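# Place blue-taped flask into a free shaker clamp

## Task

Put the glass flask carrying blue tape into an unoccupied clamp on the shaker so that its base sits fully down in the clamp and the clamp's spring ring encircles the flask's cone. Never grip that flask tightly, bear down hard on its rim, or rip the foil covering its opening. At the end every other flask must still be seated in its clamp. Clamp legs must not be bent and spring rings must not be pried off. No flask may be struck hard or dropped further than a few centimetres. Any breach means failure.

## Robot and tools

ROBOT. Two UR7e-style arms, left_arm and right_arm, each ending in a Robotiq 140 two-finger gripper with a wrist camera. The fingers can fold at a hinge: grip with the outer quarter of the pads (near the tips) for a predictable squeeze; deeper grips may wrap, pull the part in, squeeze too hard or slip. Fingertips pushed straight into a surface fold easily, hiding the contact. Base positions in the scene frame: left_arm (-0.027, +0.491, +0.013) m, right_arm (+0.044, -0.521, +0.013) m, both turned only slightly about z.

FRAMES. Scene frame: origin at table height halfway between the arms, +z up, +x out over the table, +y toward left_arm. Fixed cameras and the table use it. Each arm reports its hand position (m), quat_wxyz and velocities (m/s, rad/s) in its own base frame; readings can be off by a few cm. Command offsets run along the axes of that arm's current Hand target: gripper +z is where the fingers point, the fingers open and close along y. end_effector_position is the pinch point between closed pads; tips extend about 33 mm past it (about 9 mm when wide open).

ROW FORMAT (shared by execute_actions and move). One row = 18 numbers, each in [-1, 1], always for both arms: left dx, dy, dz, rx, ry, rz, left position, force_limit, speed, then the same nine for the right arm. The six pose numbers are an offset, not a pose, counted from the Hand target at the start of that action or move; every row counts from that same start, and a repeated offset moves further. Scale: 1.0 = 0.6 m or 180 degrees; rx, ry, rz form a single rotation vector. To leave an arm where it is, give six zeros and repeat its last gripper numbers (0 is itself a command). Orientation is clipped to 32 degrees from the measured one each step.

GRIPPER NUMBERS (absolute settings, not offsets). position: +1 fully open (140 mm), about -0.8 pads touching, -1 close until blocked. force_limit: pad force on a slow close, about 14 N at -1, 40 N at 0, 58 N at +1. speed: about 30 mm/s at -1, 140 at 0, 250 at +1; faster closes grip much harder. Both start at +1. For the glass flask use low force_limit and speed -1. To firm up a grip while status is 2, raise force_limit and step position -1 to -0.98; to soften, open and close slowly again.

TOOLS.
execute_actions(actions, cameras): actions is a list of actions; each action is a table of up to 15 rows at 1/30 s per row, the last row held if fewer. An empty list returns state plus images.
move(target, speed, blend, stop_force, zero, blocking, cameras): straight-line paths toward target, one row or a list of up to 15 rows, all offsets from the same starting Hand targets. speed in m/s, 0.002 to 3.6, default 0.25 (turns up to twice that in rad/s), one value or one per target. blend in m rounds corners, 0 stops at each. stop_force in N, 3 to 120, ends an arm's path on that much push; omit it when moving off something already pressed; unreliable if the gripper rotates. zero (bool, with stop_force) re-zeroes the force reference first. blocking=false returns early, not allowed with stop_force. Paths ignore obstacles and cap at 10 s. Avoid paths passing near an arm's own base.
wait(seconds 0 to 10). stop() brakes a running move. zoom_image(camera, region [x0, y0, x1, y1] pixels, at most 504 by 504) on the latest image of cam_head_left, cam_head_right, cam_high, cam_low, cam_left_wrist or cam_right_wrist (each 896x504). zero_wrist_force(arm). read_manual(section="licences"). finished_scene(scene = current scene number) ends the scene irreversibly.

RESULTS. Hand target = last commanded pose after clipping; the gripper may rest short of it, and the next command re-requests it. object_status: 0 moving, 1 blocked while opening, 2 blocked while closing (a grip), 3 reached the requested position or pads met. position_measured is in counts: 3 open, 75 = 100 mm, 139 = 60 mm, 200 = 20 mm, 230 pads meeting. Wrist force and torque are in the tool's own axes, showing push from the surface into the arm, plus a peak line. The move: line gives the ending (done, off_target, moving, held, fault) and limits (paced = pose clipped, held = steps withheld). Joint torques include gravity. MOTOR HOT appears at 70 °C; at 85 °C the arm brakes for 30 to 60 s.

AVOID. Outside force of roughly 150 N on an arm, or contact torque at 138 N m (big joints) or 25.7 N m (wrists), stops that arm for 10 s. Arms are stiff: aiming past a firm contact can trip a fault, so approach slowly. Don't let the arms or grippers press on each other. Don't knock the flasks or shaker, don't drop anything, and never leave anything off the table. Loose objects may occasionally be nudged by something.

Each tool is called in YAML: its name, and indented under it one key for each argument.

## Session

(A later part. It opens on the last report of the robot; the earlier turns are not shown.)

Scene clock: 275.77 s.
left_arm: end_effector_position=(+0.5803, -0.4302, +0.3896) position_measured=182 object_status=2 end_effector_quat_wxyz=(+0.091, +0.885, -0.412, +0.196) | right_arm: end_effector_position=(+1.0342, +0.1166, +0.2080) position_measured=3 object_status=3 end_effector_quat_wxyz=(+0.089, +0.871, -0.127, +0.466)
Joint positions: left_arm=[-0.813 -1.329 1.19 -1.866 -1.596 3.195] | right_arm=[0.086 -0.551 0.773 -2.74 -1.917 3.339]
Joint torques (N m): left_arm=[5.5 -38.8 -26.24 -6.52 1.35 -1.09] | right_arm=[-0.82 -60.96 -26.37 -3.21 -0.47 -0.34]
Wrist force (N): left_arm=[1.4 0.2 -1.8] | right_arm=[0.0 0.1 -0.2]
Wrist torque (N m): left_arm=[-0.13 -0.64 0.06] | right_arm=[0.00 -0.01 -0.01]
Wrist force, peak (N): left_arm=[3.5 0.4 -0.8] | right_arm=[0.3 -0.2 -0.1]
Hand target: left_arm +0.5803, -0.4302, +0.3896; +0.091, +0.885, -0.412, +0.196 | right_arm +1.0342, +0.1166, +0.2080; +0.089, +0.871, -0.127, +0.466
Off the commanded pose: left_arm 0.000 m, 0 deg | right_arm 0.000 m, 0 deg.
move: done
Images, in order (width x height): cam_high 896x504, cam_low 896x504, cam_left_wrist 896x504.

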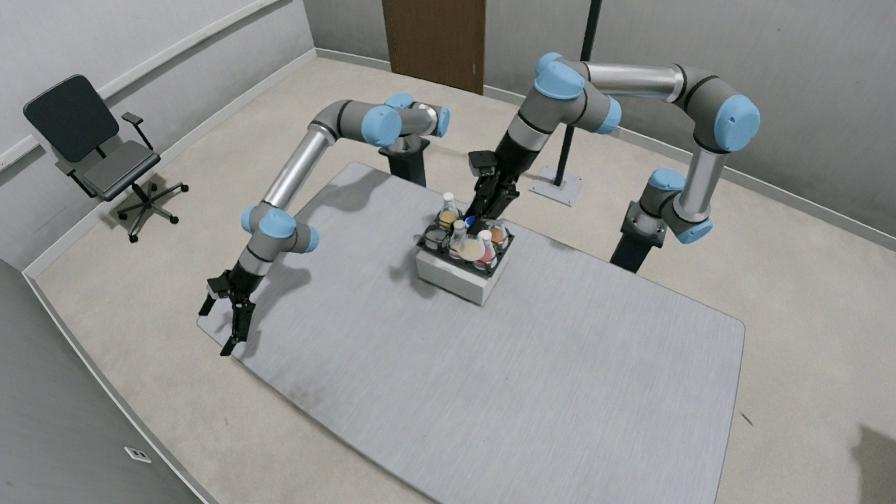

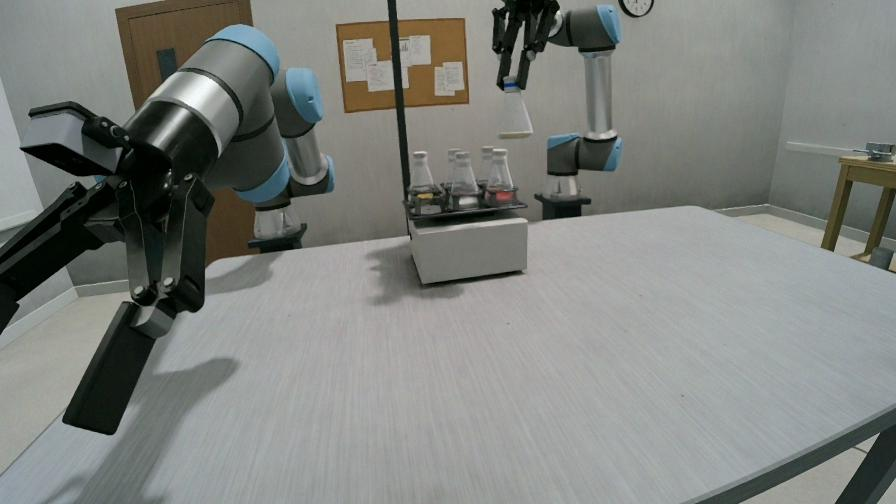

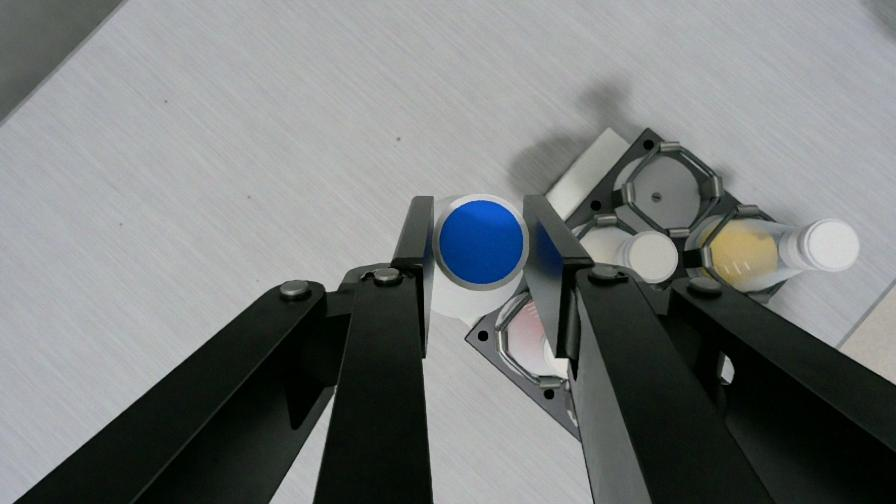

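move:
  target: [0.1015,0.2918,0.0473,0,0,0,-1,-1,-1,0,0,0,0,0,0,1,1,1]
  speed: 0.12
  cameras: ["all"]

zoom_image:
  camera: "cam_left_wrist"
  region: [360, 140, 620, 350]

zoom_image:
  camera: "cam_low"
  region: [380, 40, 540, 240]

zoom_image:
  camera: "cam_high"
  region: [390, 140, 550, 290]

zoom_image:
  camera: "cam_head_right"
  region: [400, 200, 560, 360]

Scene clock: 326.10 s.
left_arm: end_effector_position=(+0.4896, -0.5943, +0.3894) position_measured=182 object_status=2 end_effector_quat_wxyz=(+0.091, +0.885, -0.412, +0.196) end_effector_velocity=(+0.001, +0.002, -0.001) end_effector_angular_velocity=(+0.000, +0.001, -0.001) | right_arm: end_effector_position=(+1.0342, +0.1166, +0.2080) position_measured=3 object_status=3 end_effector_quat_wxyz=(+0.089, +0.871, -0.127, +0.466)
Joint positions: left_arm=[-1.094 -1.215 1.037 -1.818 -1.478 2.94] | right_arm=[0.086 -0.551 0.773 -2.74 -1.917 3.339]
Joint velocities: left_arm=[0.003 -0.002 0.005 -0.003 -0.003 0.003] | right_arm=[within noise]
Joint torques (N m): left_arm=[5.39 -54.13 -17.15 -6.6 -1.37 2.52] | right_arm=[-0.11 -59.53 -27.22 -3.31 -0.53 -0.52]
Wrist force (N): left_arm=[1.6 -0.1 -2.0] | right_arm=[0.0 0.0 0.0]
Wrist torque (N m): left_arm=[-0.16 -0.66 -0.09] | right_arm=[-0.01 0.00 -0.01]
Wrist force, peak (N): left_arm=[2.3 2.2 -1.6] | right_arm=[0.3 -0.1 0.0]
Hand target: left_arm +0.4895, -0.5943, +0.3896; +0.091, +0.885, -0.412, +0.196 | right_arm +1.0342, +0.1166, +0.2080; +0.089, +0.871, -0.127, +0.466
Off the commanded pose: left_arm 0.000 m, 0 deg | right_arm 0.000 m, 0 deg.
move: done

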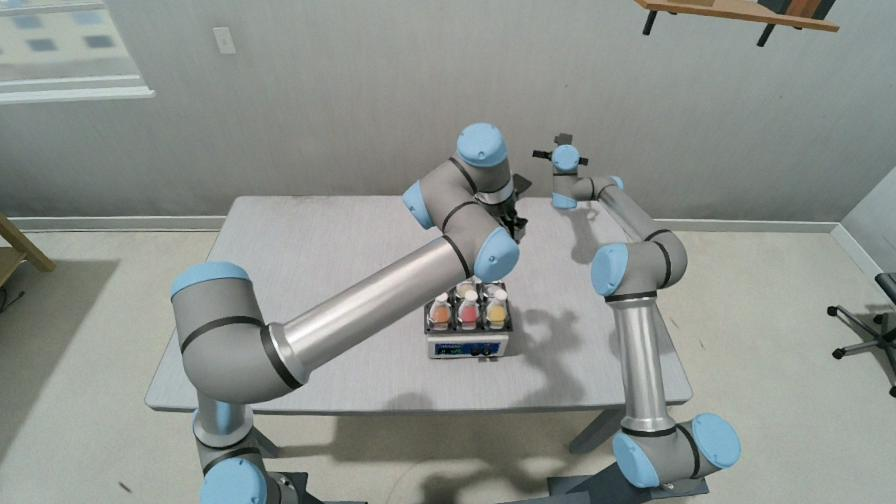

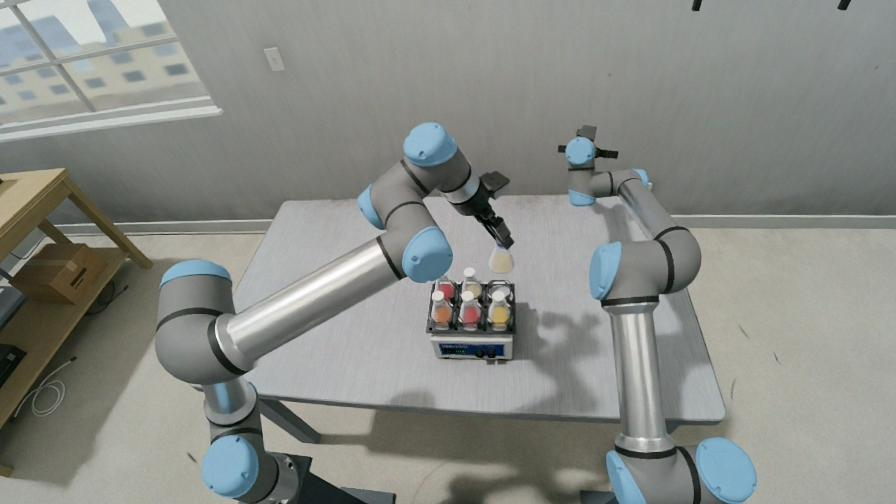

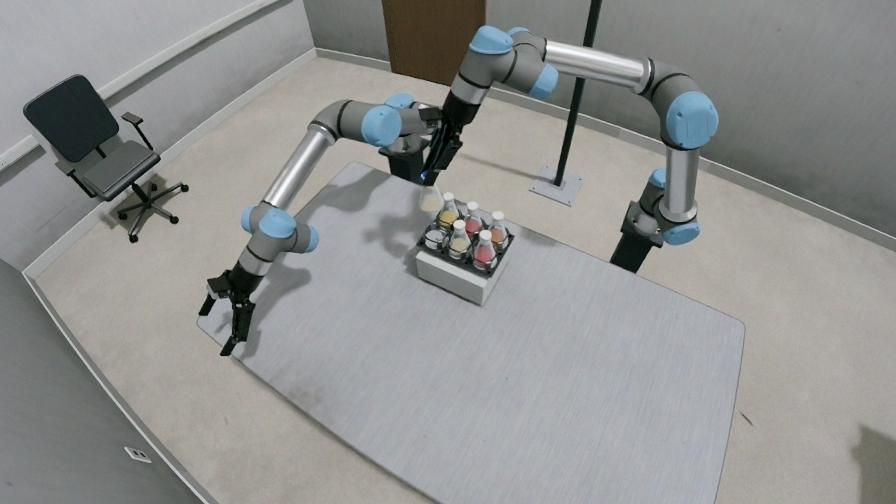

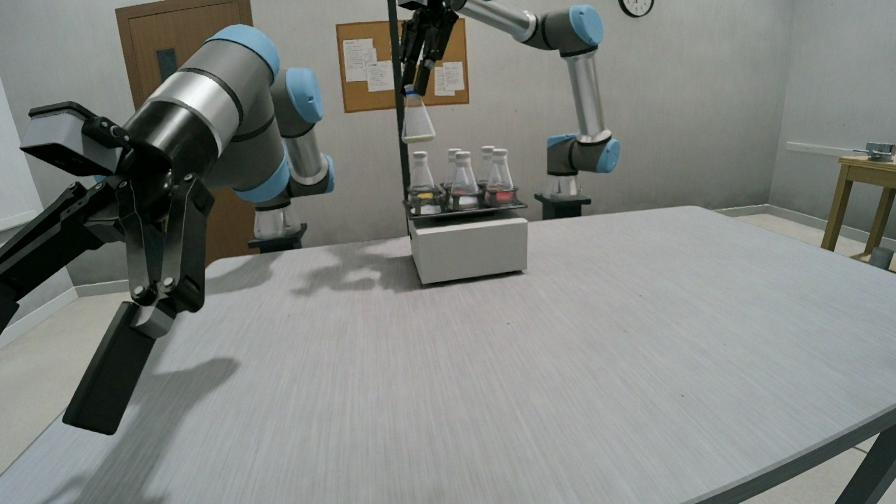

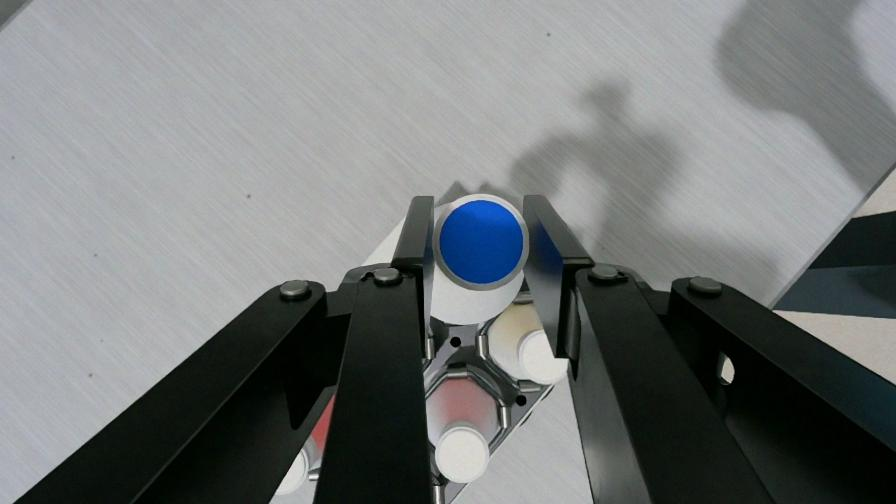

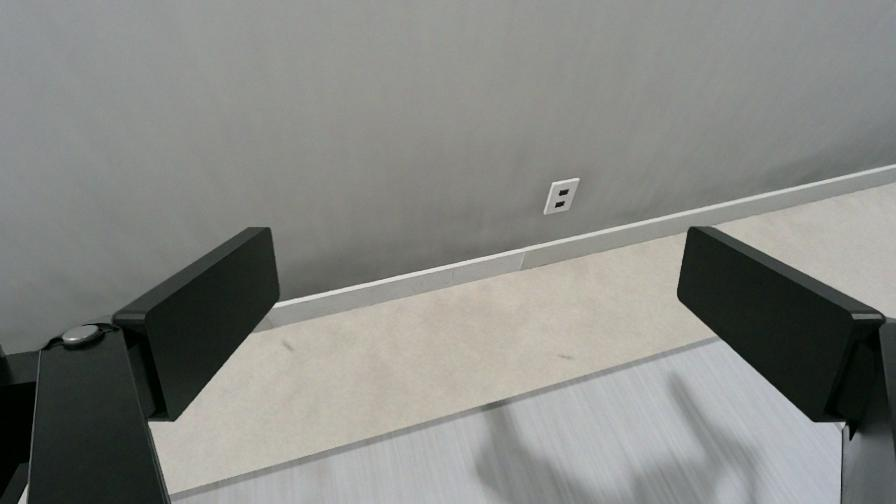

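Scaled by 1.938 from the camera's 896x504 image, which has a finer 1280x720 frame.

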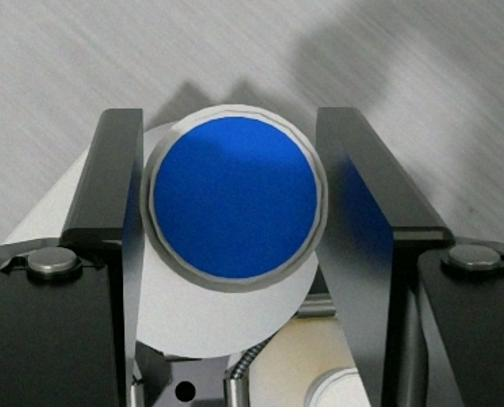

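Scaled by 2.520 from the camera's 896x504 image, which has a finer 1280x720 frame.

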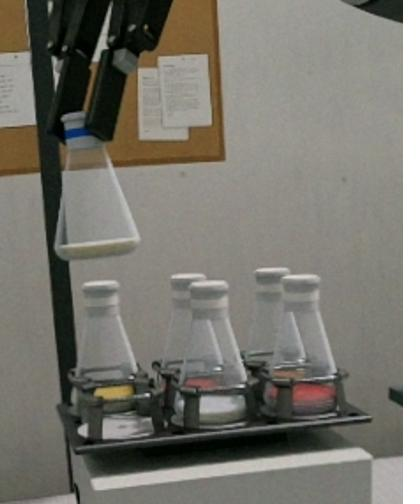

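Scaled by 3.150 from the camera's 896x504 image, which has a finer 1280x720 frame.

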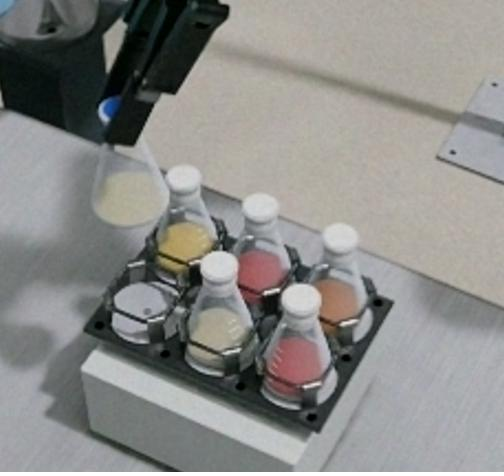

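Scaled by 3.150 from the camera's 896x504 image, which has a finer 1280x720 frame.

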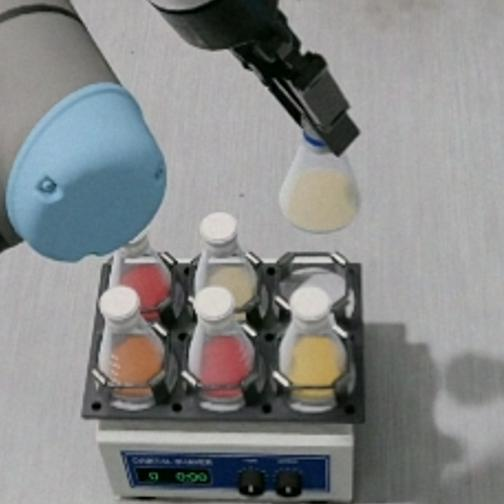

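move:
  target: [-0.0493,0,0.1057,0,0,0,-1,-1,-1,0,0,0,0,0,0,1,1,1]
  speed: 0.06
  stop_force: 8
  cameras: ["cam_left_wrist","cam_low","cam_high","cam_head_right","cam_head_left"]

zoom_image:
  camera: "cam_left_wrist"
  region: [360, 140, 620, 350]

zoom_image:
  camera: "cam_low"
  region: [390, 100, 510, 230]

zoom_image:
  camera: "cam_high"
  region: [400, 160, 520, 280]

zoom_image:
  camera: "cam_head_right"
  region: [410, 220, 530, 340]

zoom_image:
  camera: "cam_head_left"
  region: [410, 220, 530, 340]

Scene clock: 358.77 s.
left_arm: end_effector_position=(+0.4895, -0.5942, +0.3196) position_measured=182 object_status=2 end_effector_quat_wxyz=(+0.091, +0.885, -0.412, +0.196) | right_arm: end_effector_position=(+1.0342, +0.1166, +0.2080) position_measured=3 object_status=3 end_effector_quat_wxyz=(+0.089, +0.871, -0.127, +0.466)
Joint positions: left_arm=[-1.094 -1.231 1.238 -2.004 -1.478 2.94] | right_arm=[0.086 -0.551 0.773 -2.74 -1.917 3.339]
Joint torques (N m): left_arm=[-5.1 -51.38 -36.75 -2.8 1.31 -1.37] | right_arm=[0.01 -61.07 -26.71 -3.1 -0.68 -0.36]
Wrist force (N): left_arm=[1.6 0.1 -1.9] | right_arm=[0.0 0.0 0.0]
Wrist torque (N m): left_arm=[-0.14 -0.64 -0.07] | right_arm=[0.00 -0.01 -0.01]
Wrist force, peak (N): left_arm=[2.1 -0.1 -3.0] | right_arm=[-0.1 0.2 -0.2]
Hand target: left_arm +0.4895, -0.5942, +0.3196; +0.091, +0.885, -0.412, +0.196 | right_arm +1.0342, +0.1166, +0.2080; +0.089, +0.871, -0.127, +0.466
Off the commanded pose: left_arm 0.000 m, 0 deg | right_arm 0.000 m, 0 deg.
move: done
Images, in order (width x height): cam_head_left 896x504, cam_head_right 896x504, cam_high 896x504, cam_low 896x504, cam_left_wrist 896x504.

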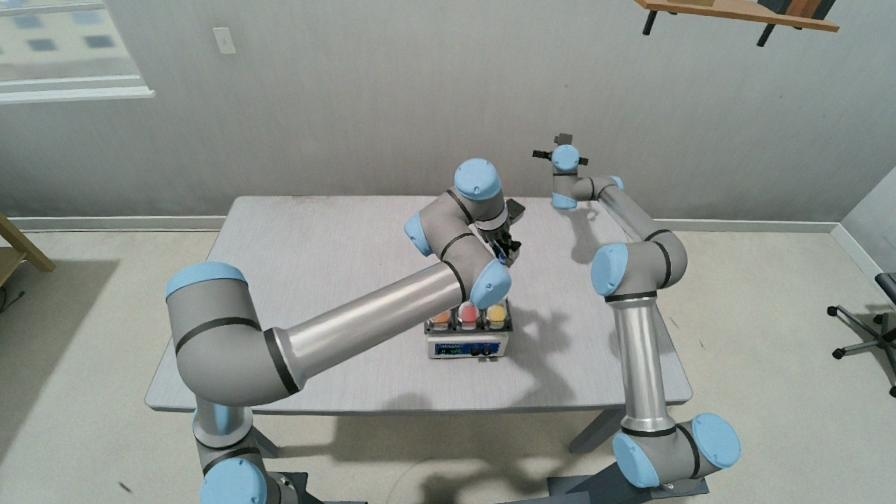

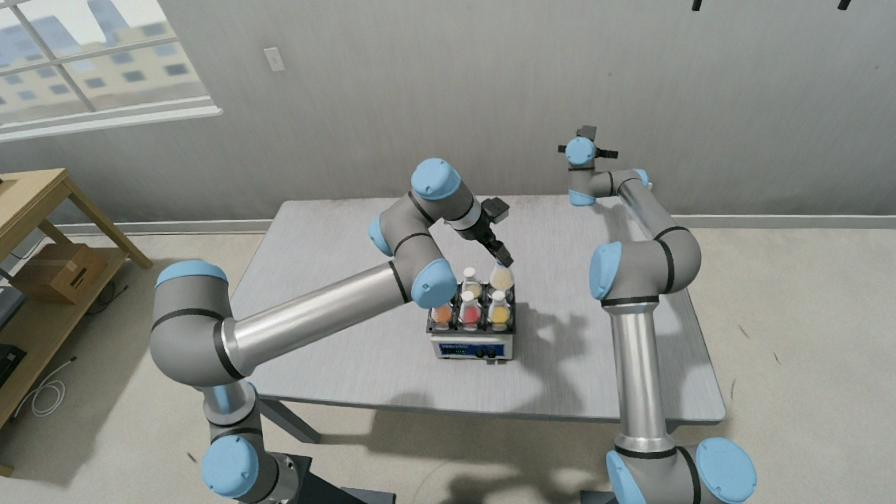

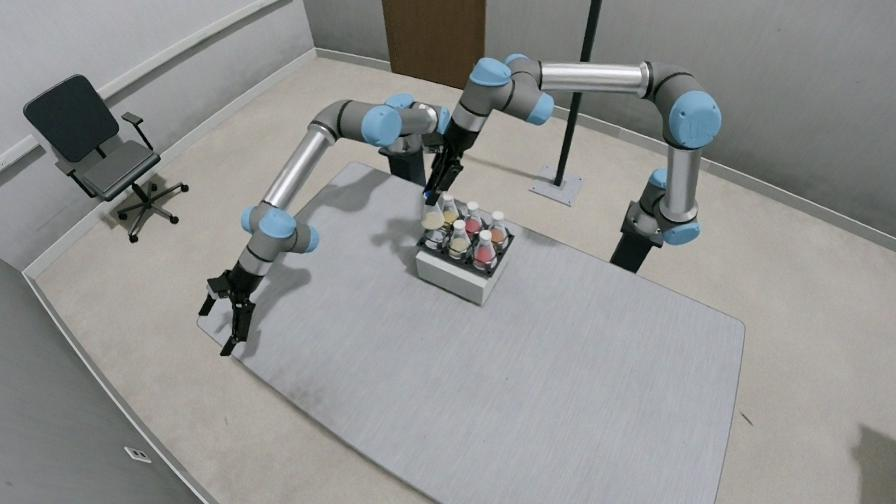

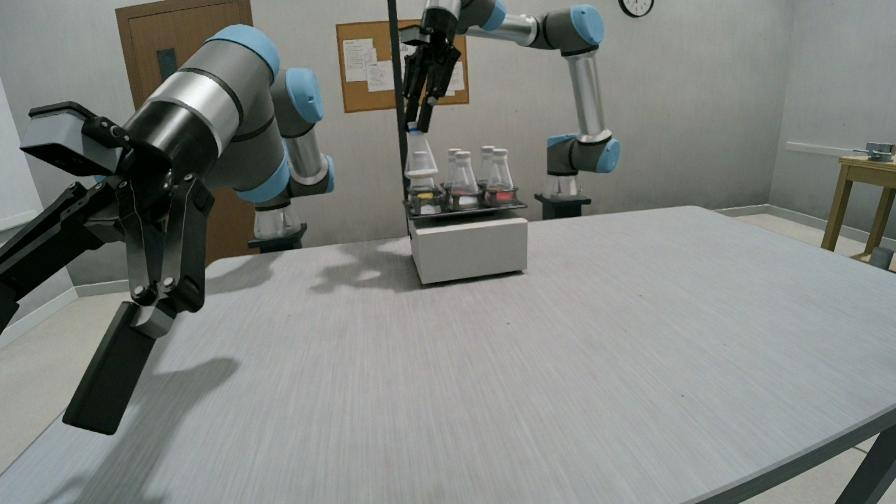

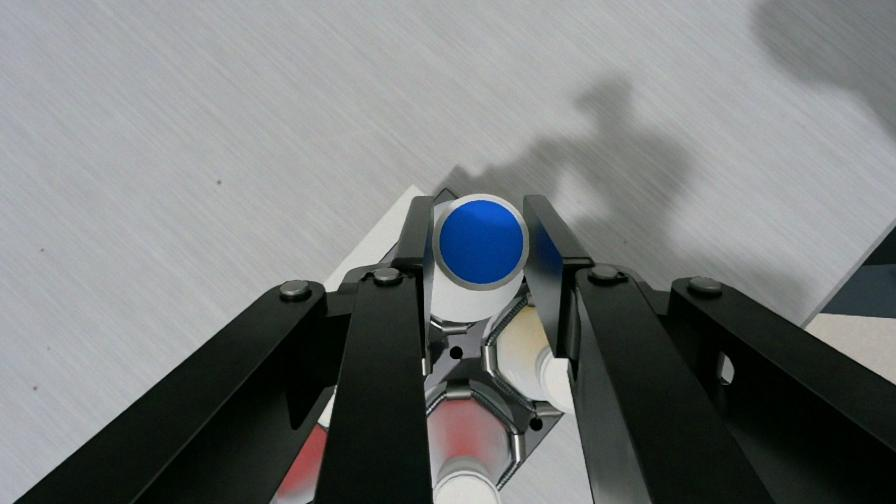

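Scaled by 1.938 from the camera's 896x504 image, which has a finer 1280x720 frame.

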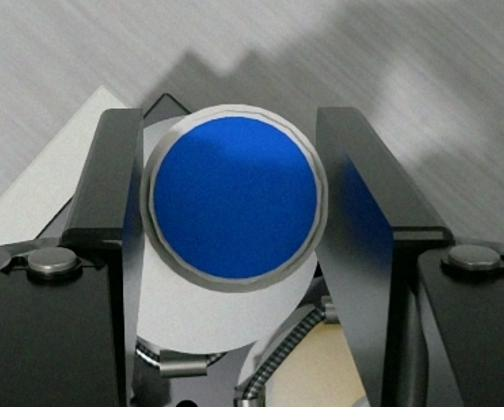

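Scaled by 3.877 from the camera's 896x504 image, which has a finer 1280x720 frame.

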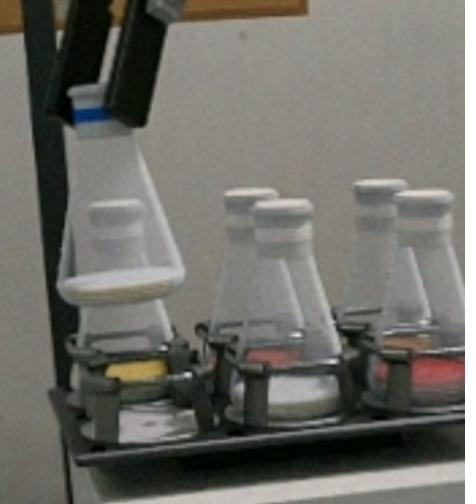

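Scaled by 4.200 from the camera's 896x504 image, which has a finer 1280x720 frame.

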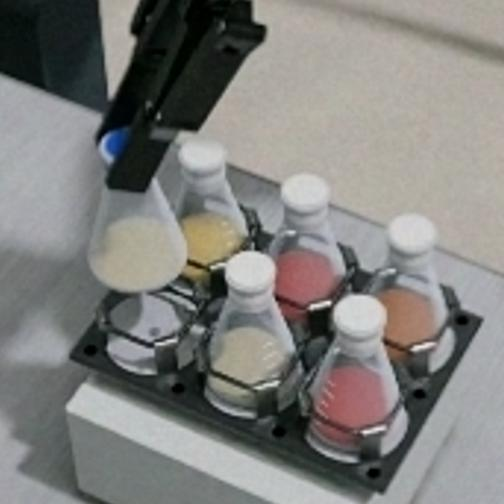

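Scaled by 4.200 from the camera's 896x504 image, which has a finer 1280x720 frame.

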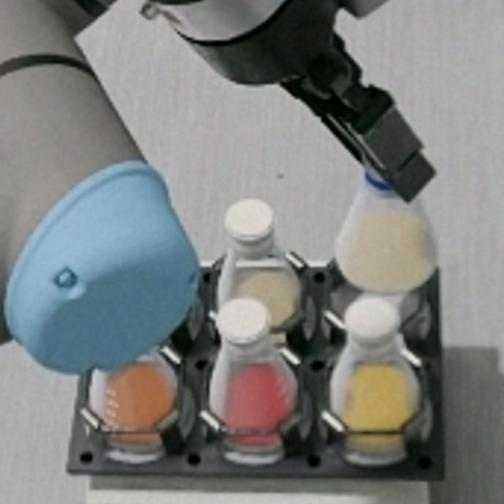

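Scaled by 4.200 from the camera's 896x504 image, which has a finer 1280x720 frame.

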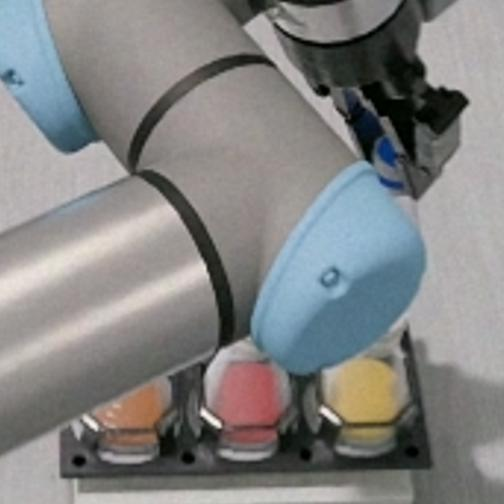

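move:
  target: [-0.0175,-0.0065,0.0195,0,0,0,-1,-1,-1,0,0,0,0,0,0,1,1,1]
  speed: 0.03
  stop_force: 5
  cameras: ["cam_left_wrist","cam_low","cam_high","cam_head_right"]

zoom_image:
  camera: "cam_left_wrist"
  region: [380, 160, 580, 350]

zoom_image:
  camera: "cam_low"
  region: [390, 120, 490, 230]

zoom_image:
  camera: "cam_high"
  region: [400, 180, 480, 260]

zoom_image:
  camera: "cam_head_right"
  region: [450, 250, 530, 340]

Scene clock: 422.70 s.
left_arm: end_effector_position=(+0.4895, -0.5882, +0.3045) position_measured=182 object_status=2 end_effector_quat_wxyz=(+0.091, +0.885, -0.412, +0.196) | right_arm: end_effector_position=(+1.0342, +0.1166, +0.2080) position_measured=3 object_status=3 end_effector_quat_wxyz=(+0.089, +0.871, -0.127, +0.466)
Joint positions: left_arm=[-1.09 -1.242 1.291 -2.046 -1.48 2.944] | right_arm=[0.086 -0.551 0.773 -2.74 -1.917 3.339]
Joint torques (N m): left_arm=[-5.51 -29.58 -36.61 -2.04 1.23 -1.89] | right_arm=[-0.88 -60.48 -25.82 -3.04 -0.84 -0.64]
Wrist force (N): left_arm=[1.7 0.2 -1.9] | right_arm=[0.0 -0.2 -0.1]
Wrist torque (N m): left_arm=[-0.13 -0.67 -0.07] | right_arm=[-0.05 -0.02 -0.01]
Wrist force, peak (N): left_arm=[2.0 0.0 -2.4] | right_arm=[0.2 -0.2 -0.2]
Hand target: left_arm +0.4895, -0.5882, +0.3045; +0.091, +0.885, -0.412, +0.196 | right_arm +1.0342, +0.1166, +0.2080; +0.089, +0.871, -0.127, +0.466
Off the commanded pose: left_arm 0.000 m, 0 deg | right_arm 0.000 m, 0 deg.
move: done
Images, in order (width x height): cam_head_right 896x504, cam_high 896x504, cam_low 896x504, cam_left_wrist 896x504.

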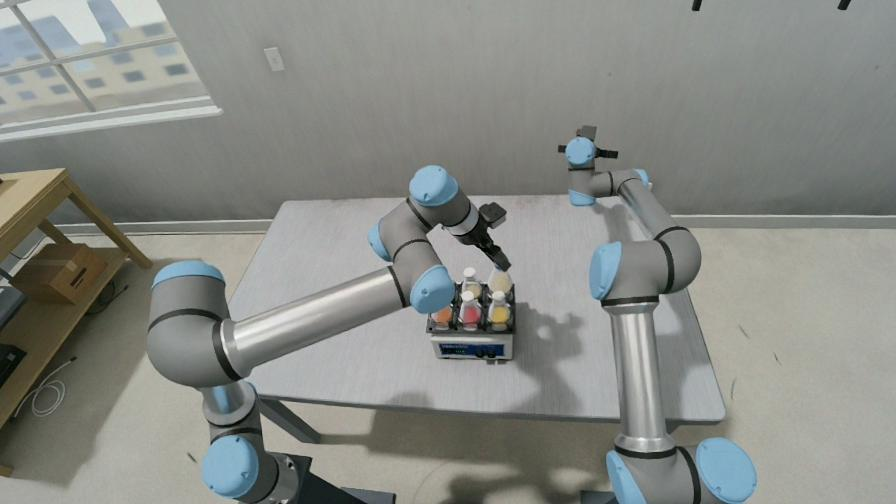

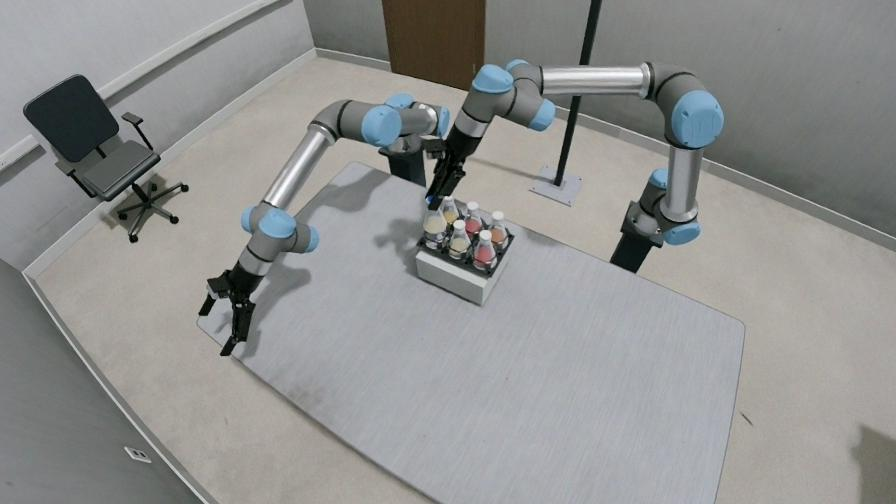

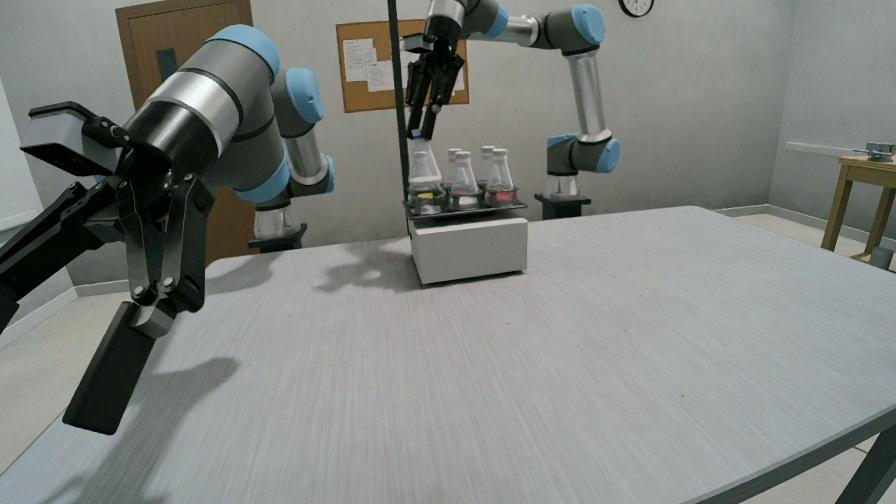

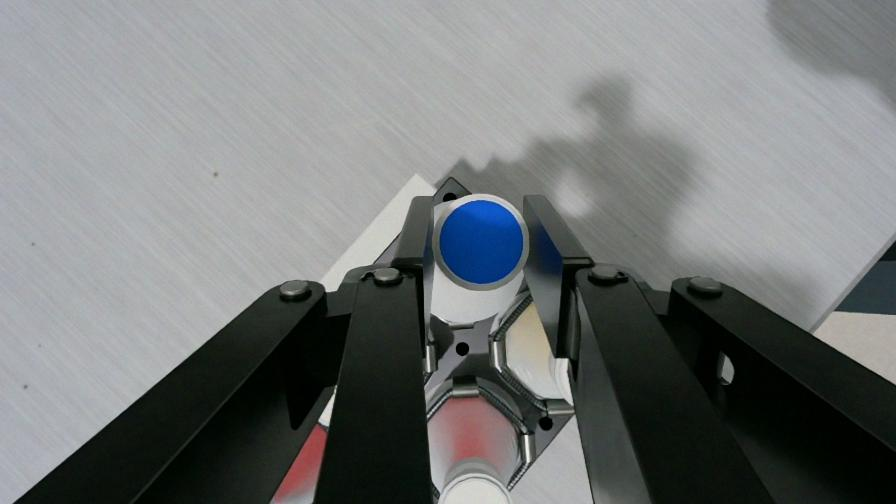

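Scaled by 2.520 from the camera's 896x504 image, which has a finer 1280x720 frame.

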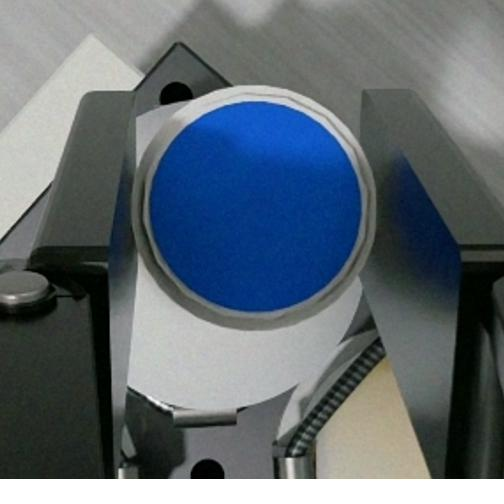

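Scaled by 4.582 from the camera's 896x504 image, which has a finer 1280x720 frame.

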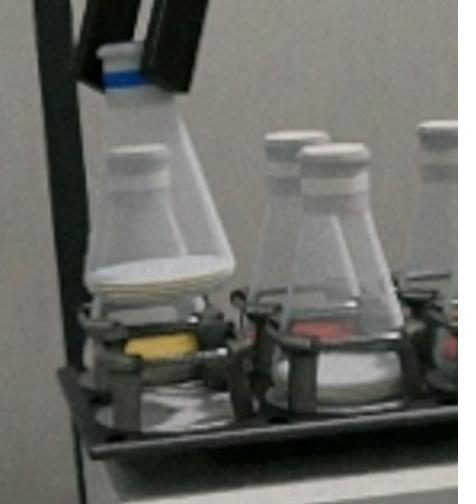

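Scaled by 6.300 from the camera's 896x504 image, which has a finer 1280x720 frame.

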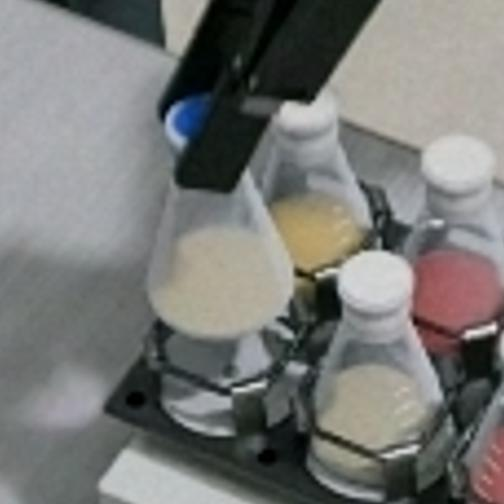

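Scaled by 5.600 from the camera's 896x504 image, which has a finer 1280x720 frame.

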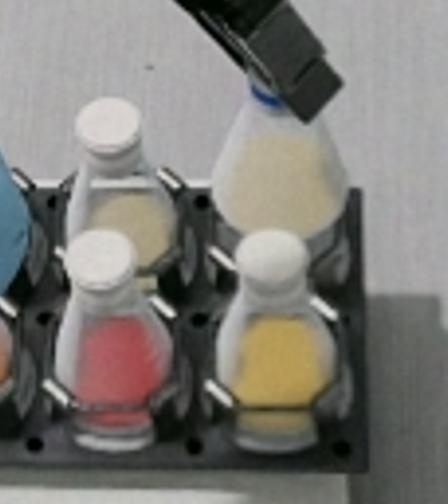

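move:
  target:
    - [-0.0025,-0.0045,-0.0012,0,0,0,-1,-1,-1,0,0,0,0,0,0,1,1,1]
    - [-0.0167,-0.0045,0.029,0,0,0,-1,-1,-1,0,0,0,0,0,0,1,1,1]
  speed: 0.015
  stop_force: 4
  cameras: ["cam_left_wrist","cam_low","cam_high","cam_head_right"]

zoom_image:
  camera: "cam_left_wrist"
  region: [380, 160, 580, 350]

zoom_image:
  camera: "cam_low"
  region: [390, 120, 490, 230]

zoom_image:
  camera: "cam_high"
  region: [400, 180, 480, 260]

zoom_image:
  camera: "cam_head_right"
  region: [450, 250, 530, 340]

Scene clock: 464.40 s.
left_arm: end_effector_position=(+0.4905, -0.5852, +0.2845) position_measured=182 object_status=2 end_effector_quat_wxyz=(+0.091, +0.885, -0.412, +0.196) | right_arm: end_effector_position=(+1.0342, +0.1166, +0.2080) position_measured=3 object_status=3 end_effector_quat_wxyz=(+0.089, +0.871, -0.127, +0.466)
Joint positions: left_arm=[-1.086 -1.242 1.343 -2.098 -1.481 2.947] | right_arm=[0.086 -0.551 0.773 -2.74 -1.917 3.339]
Joint torques (N m): left_arm=[-4.61 -42.31 -36.26 -1.96 1.39 -2.25] | right_arm=[-0.82 -59.71 -25.91 -3.07 -0.58 -0.49]
Wrist force (N): left_arm=[1.8 0.2 -2.0] | right_arm=[0.0 0.0 -0.1]
Wrist torque (N m): left_arm=[-0.12 -0.69 -0.07] | right_arm=[0.00 0.00 -0.01]
Wrist force, peak (N): left_arm=[1.9 0.0 -2.2] | right_arm=[0.0 -0.4 -0.1]
Hand target: left_arm +0.4905, -0.5852, +0.2845; +0.091, +0.885, -0.412, +0.196 | right_arm +1.0342, +0.1166, +0.2080; +0.089, +0.871, -0.127, +0.466
Off the commanded pose: left_arm 0.000 m, 0 deg | right_arm 0.000 m, 0 deg.
move: done
Images, in order (width x height): cam_head_right 896x504, cam_high 896x504, cam_low 896x504, cam_left_wrist 896x504.

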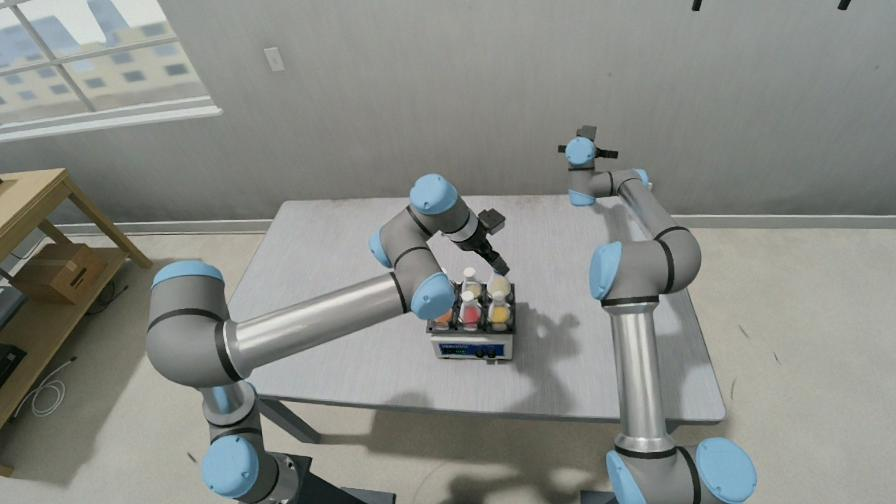

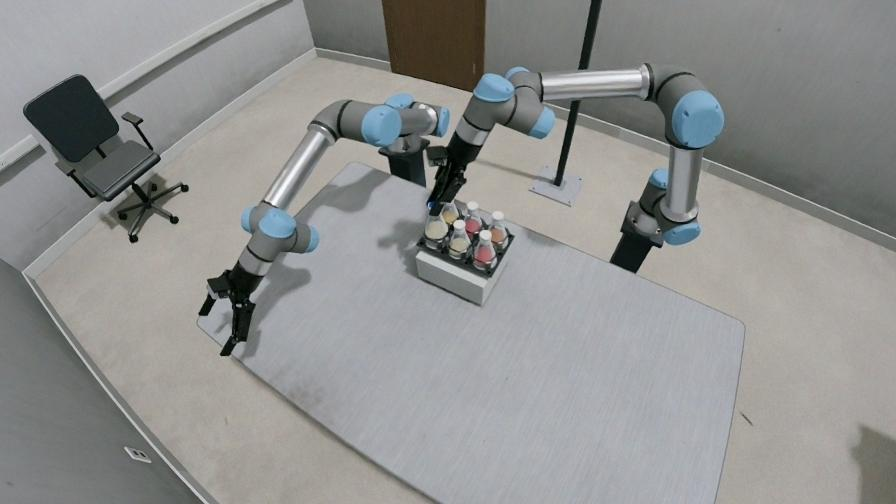

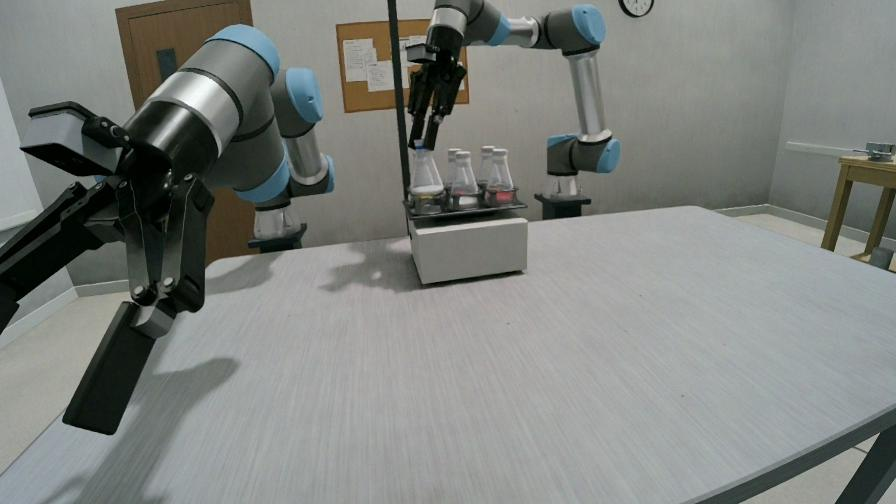

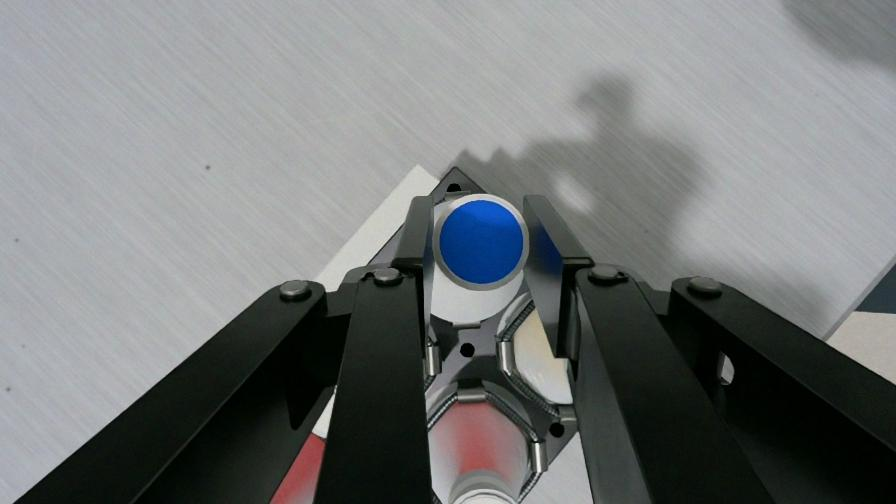

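Scaled by 2.520 from the camera's 896x504 image, which has a finer 1280x720 frame.

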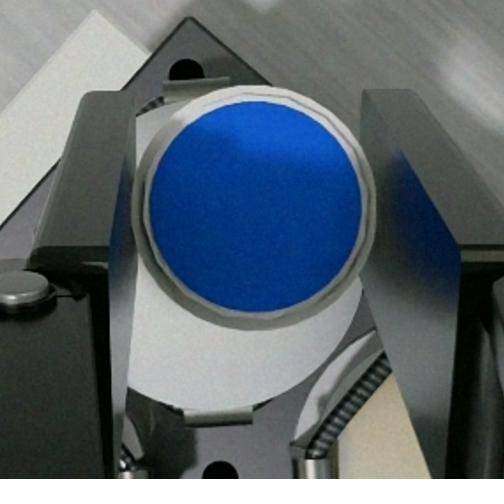

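Scaled by 4.582 from the camera's 896x504 image, which has a finer 1280x720 frame.

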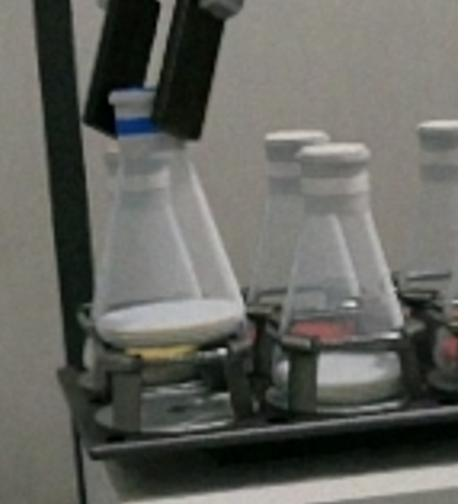

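Scaled by 6.300 from the camera's 896x504 image, which has a finer 1280x720 frame.

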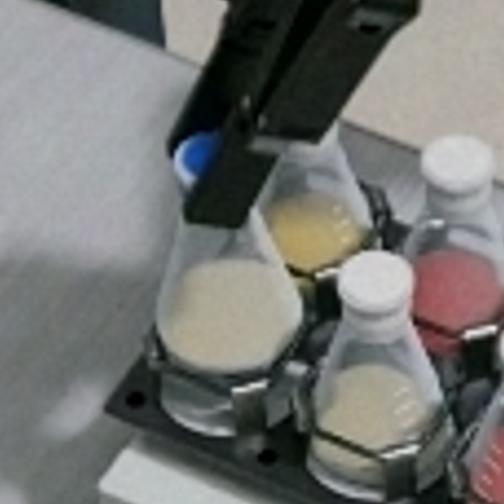

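Scaled by 5.600 from the camera's 896x504 image, which has a finer 1280x720 frame.

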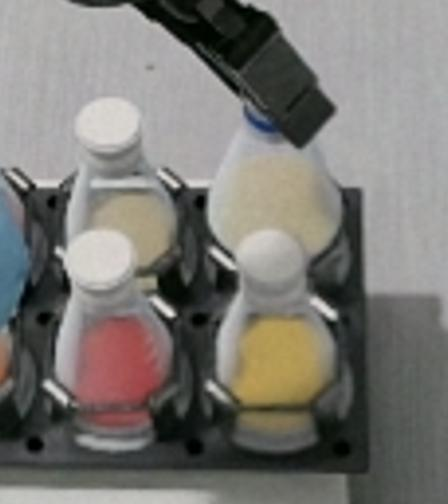

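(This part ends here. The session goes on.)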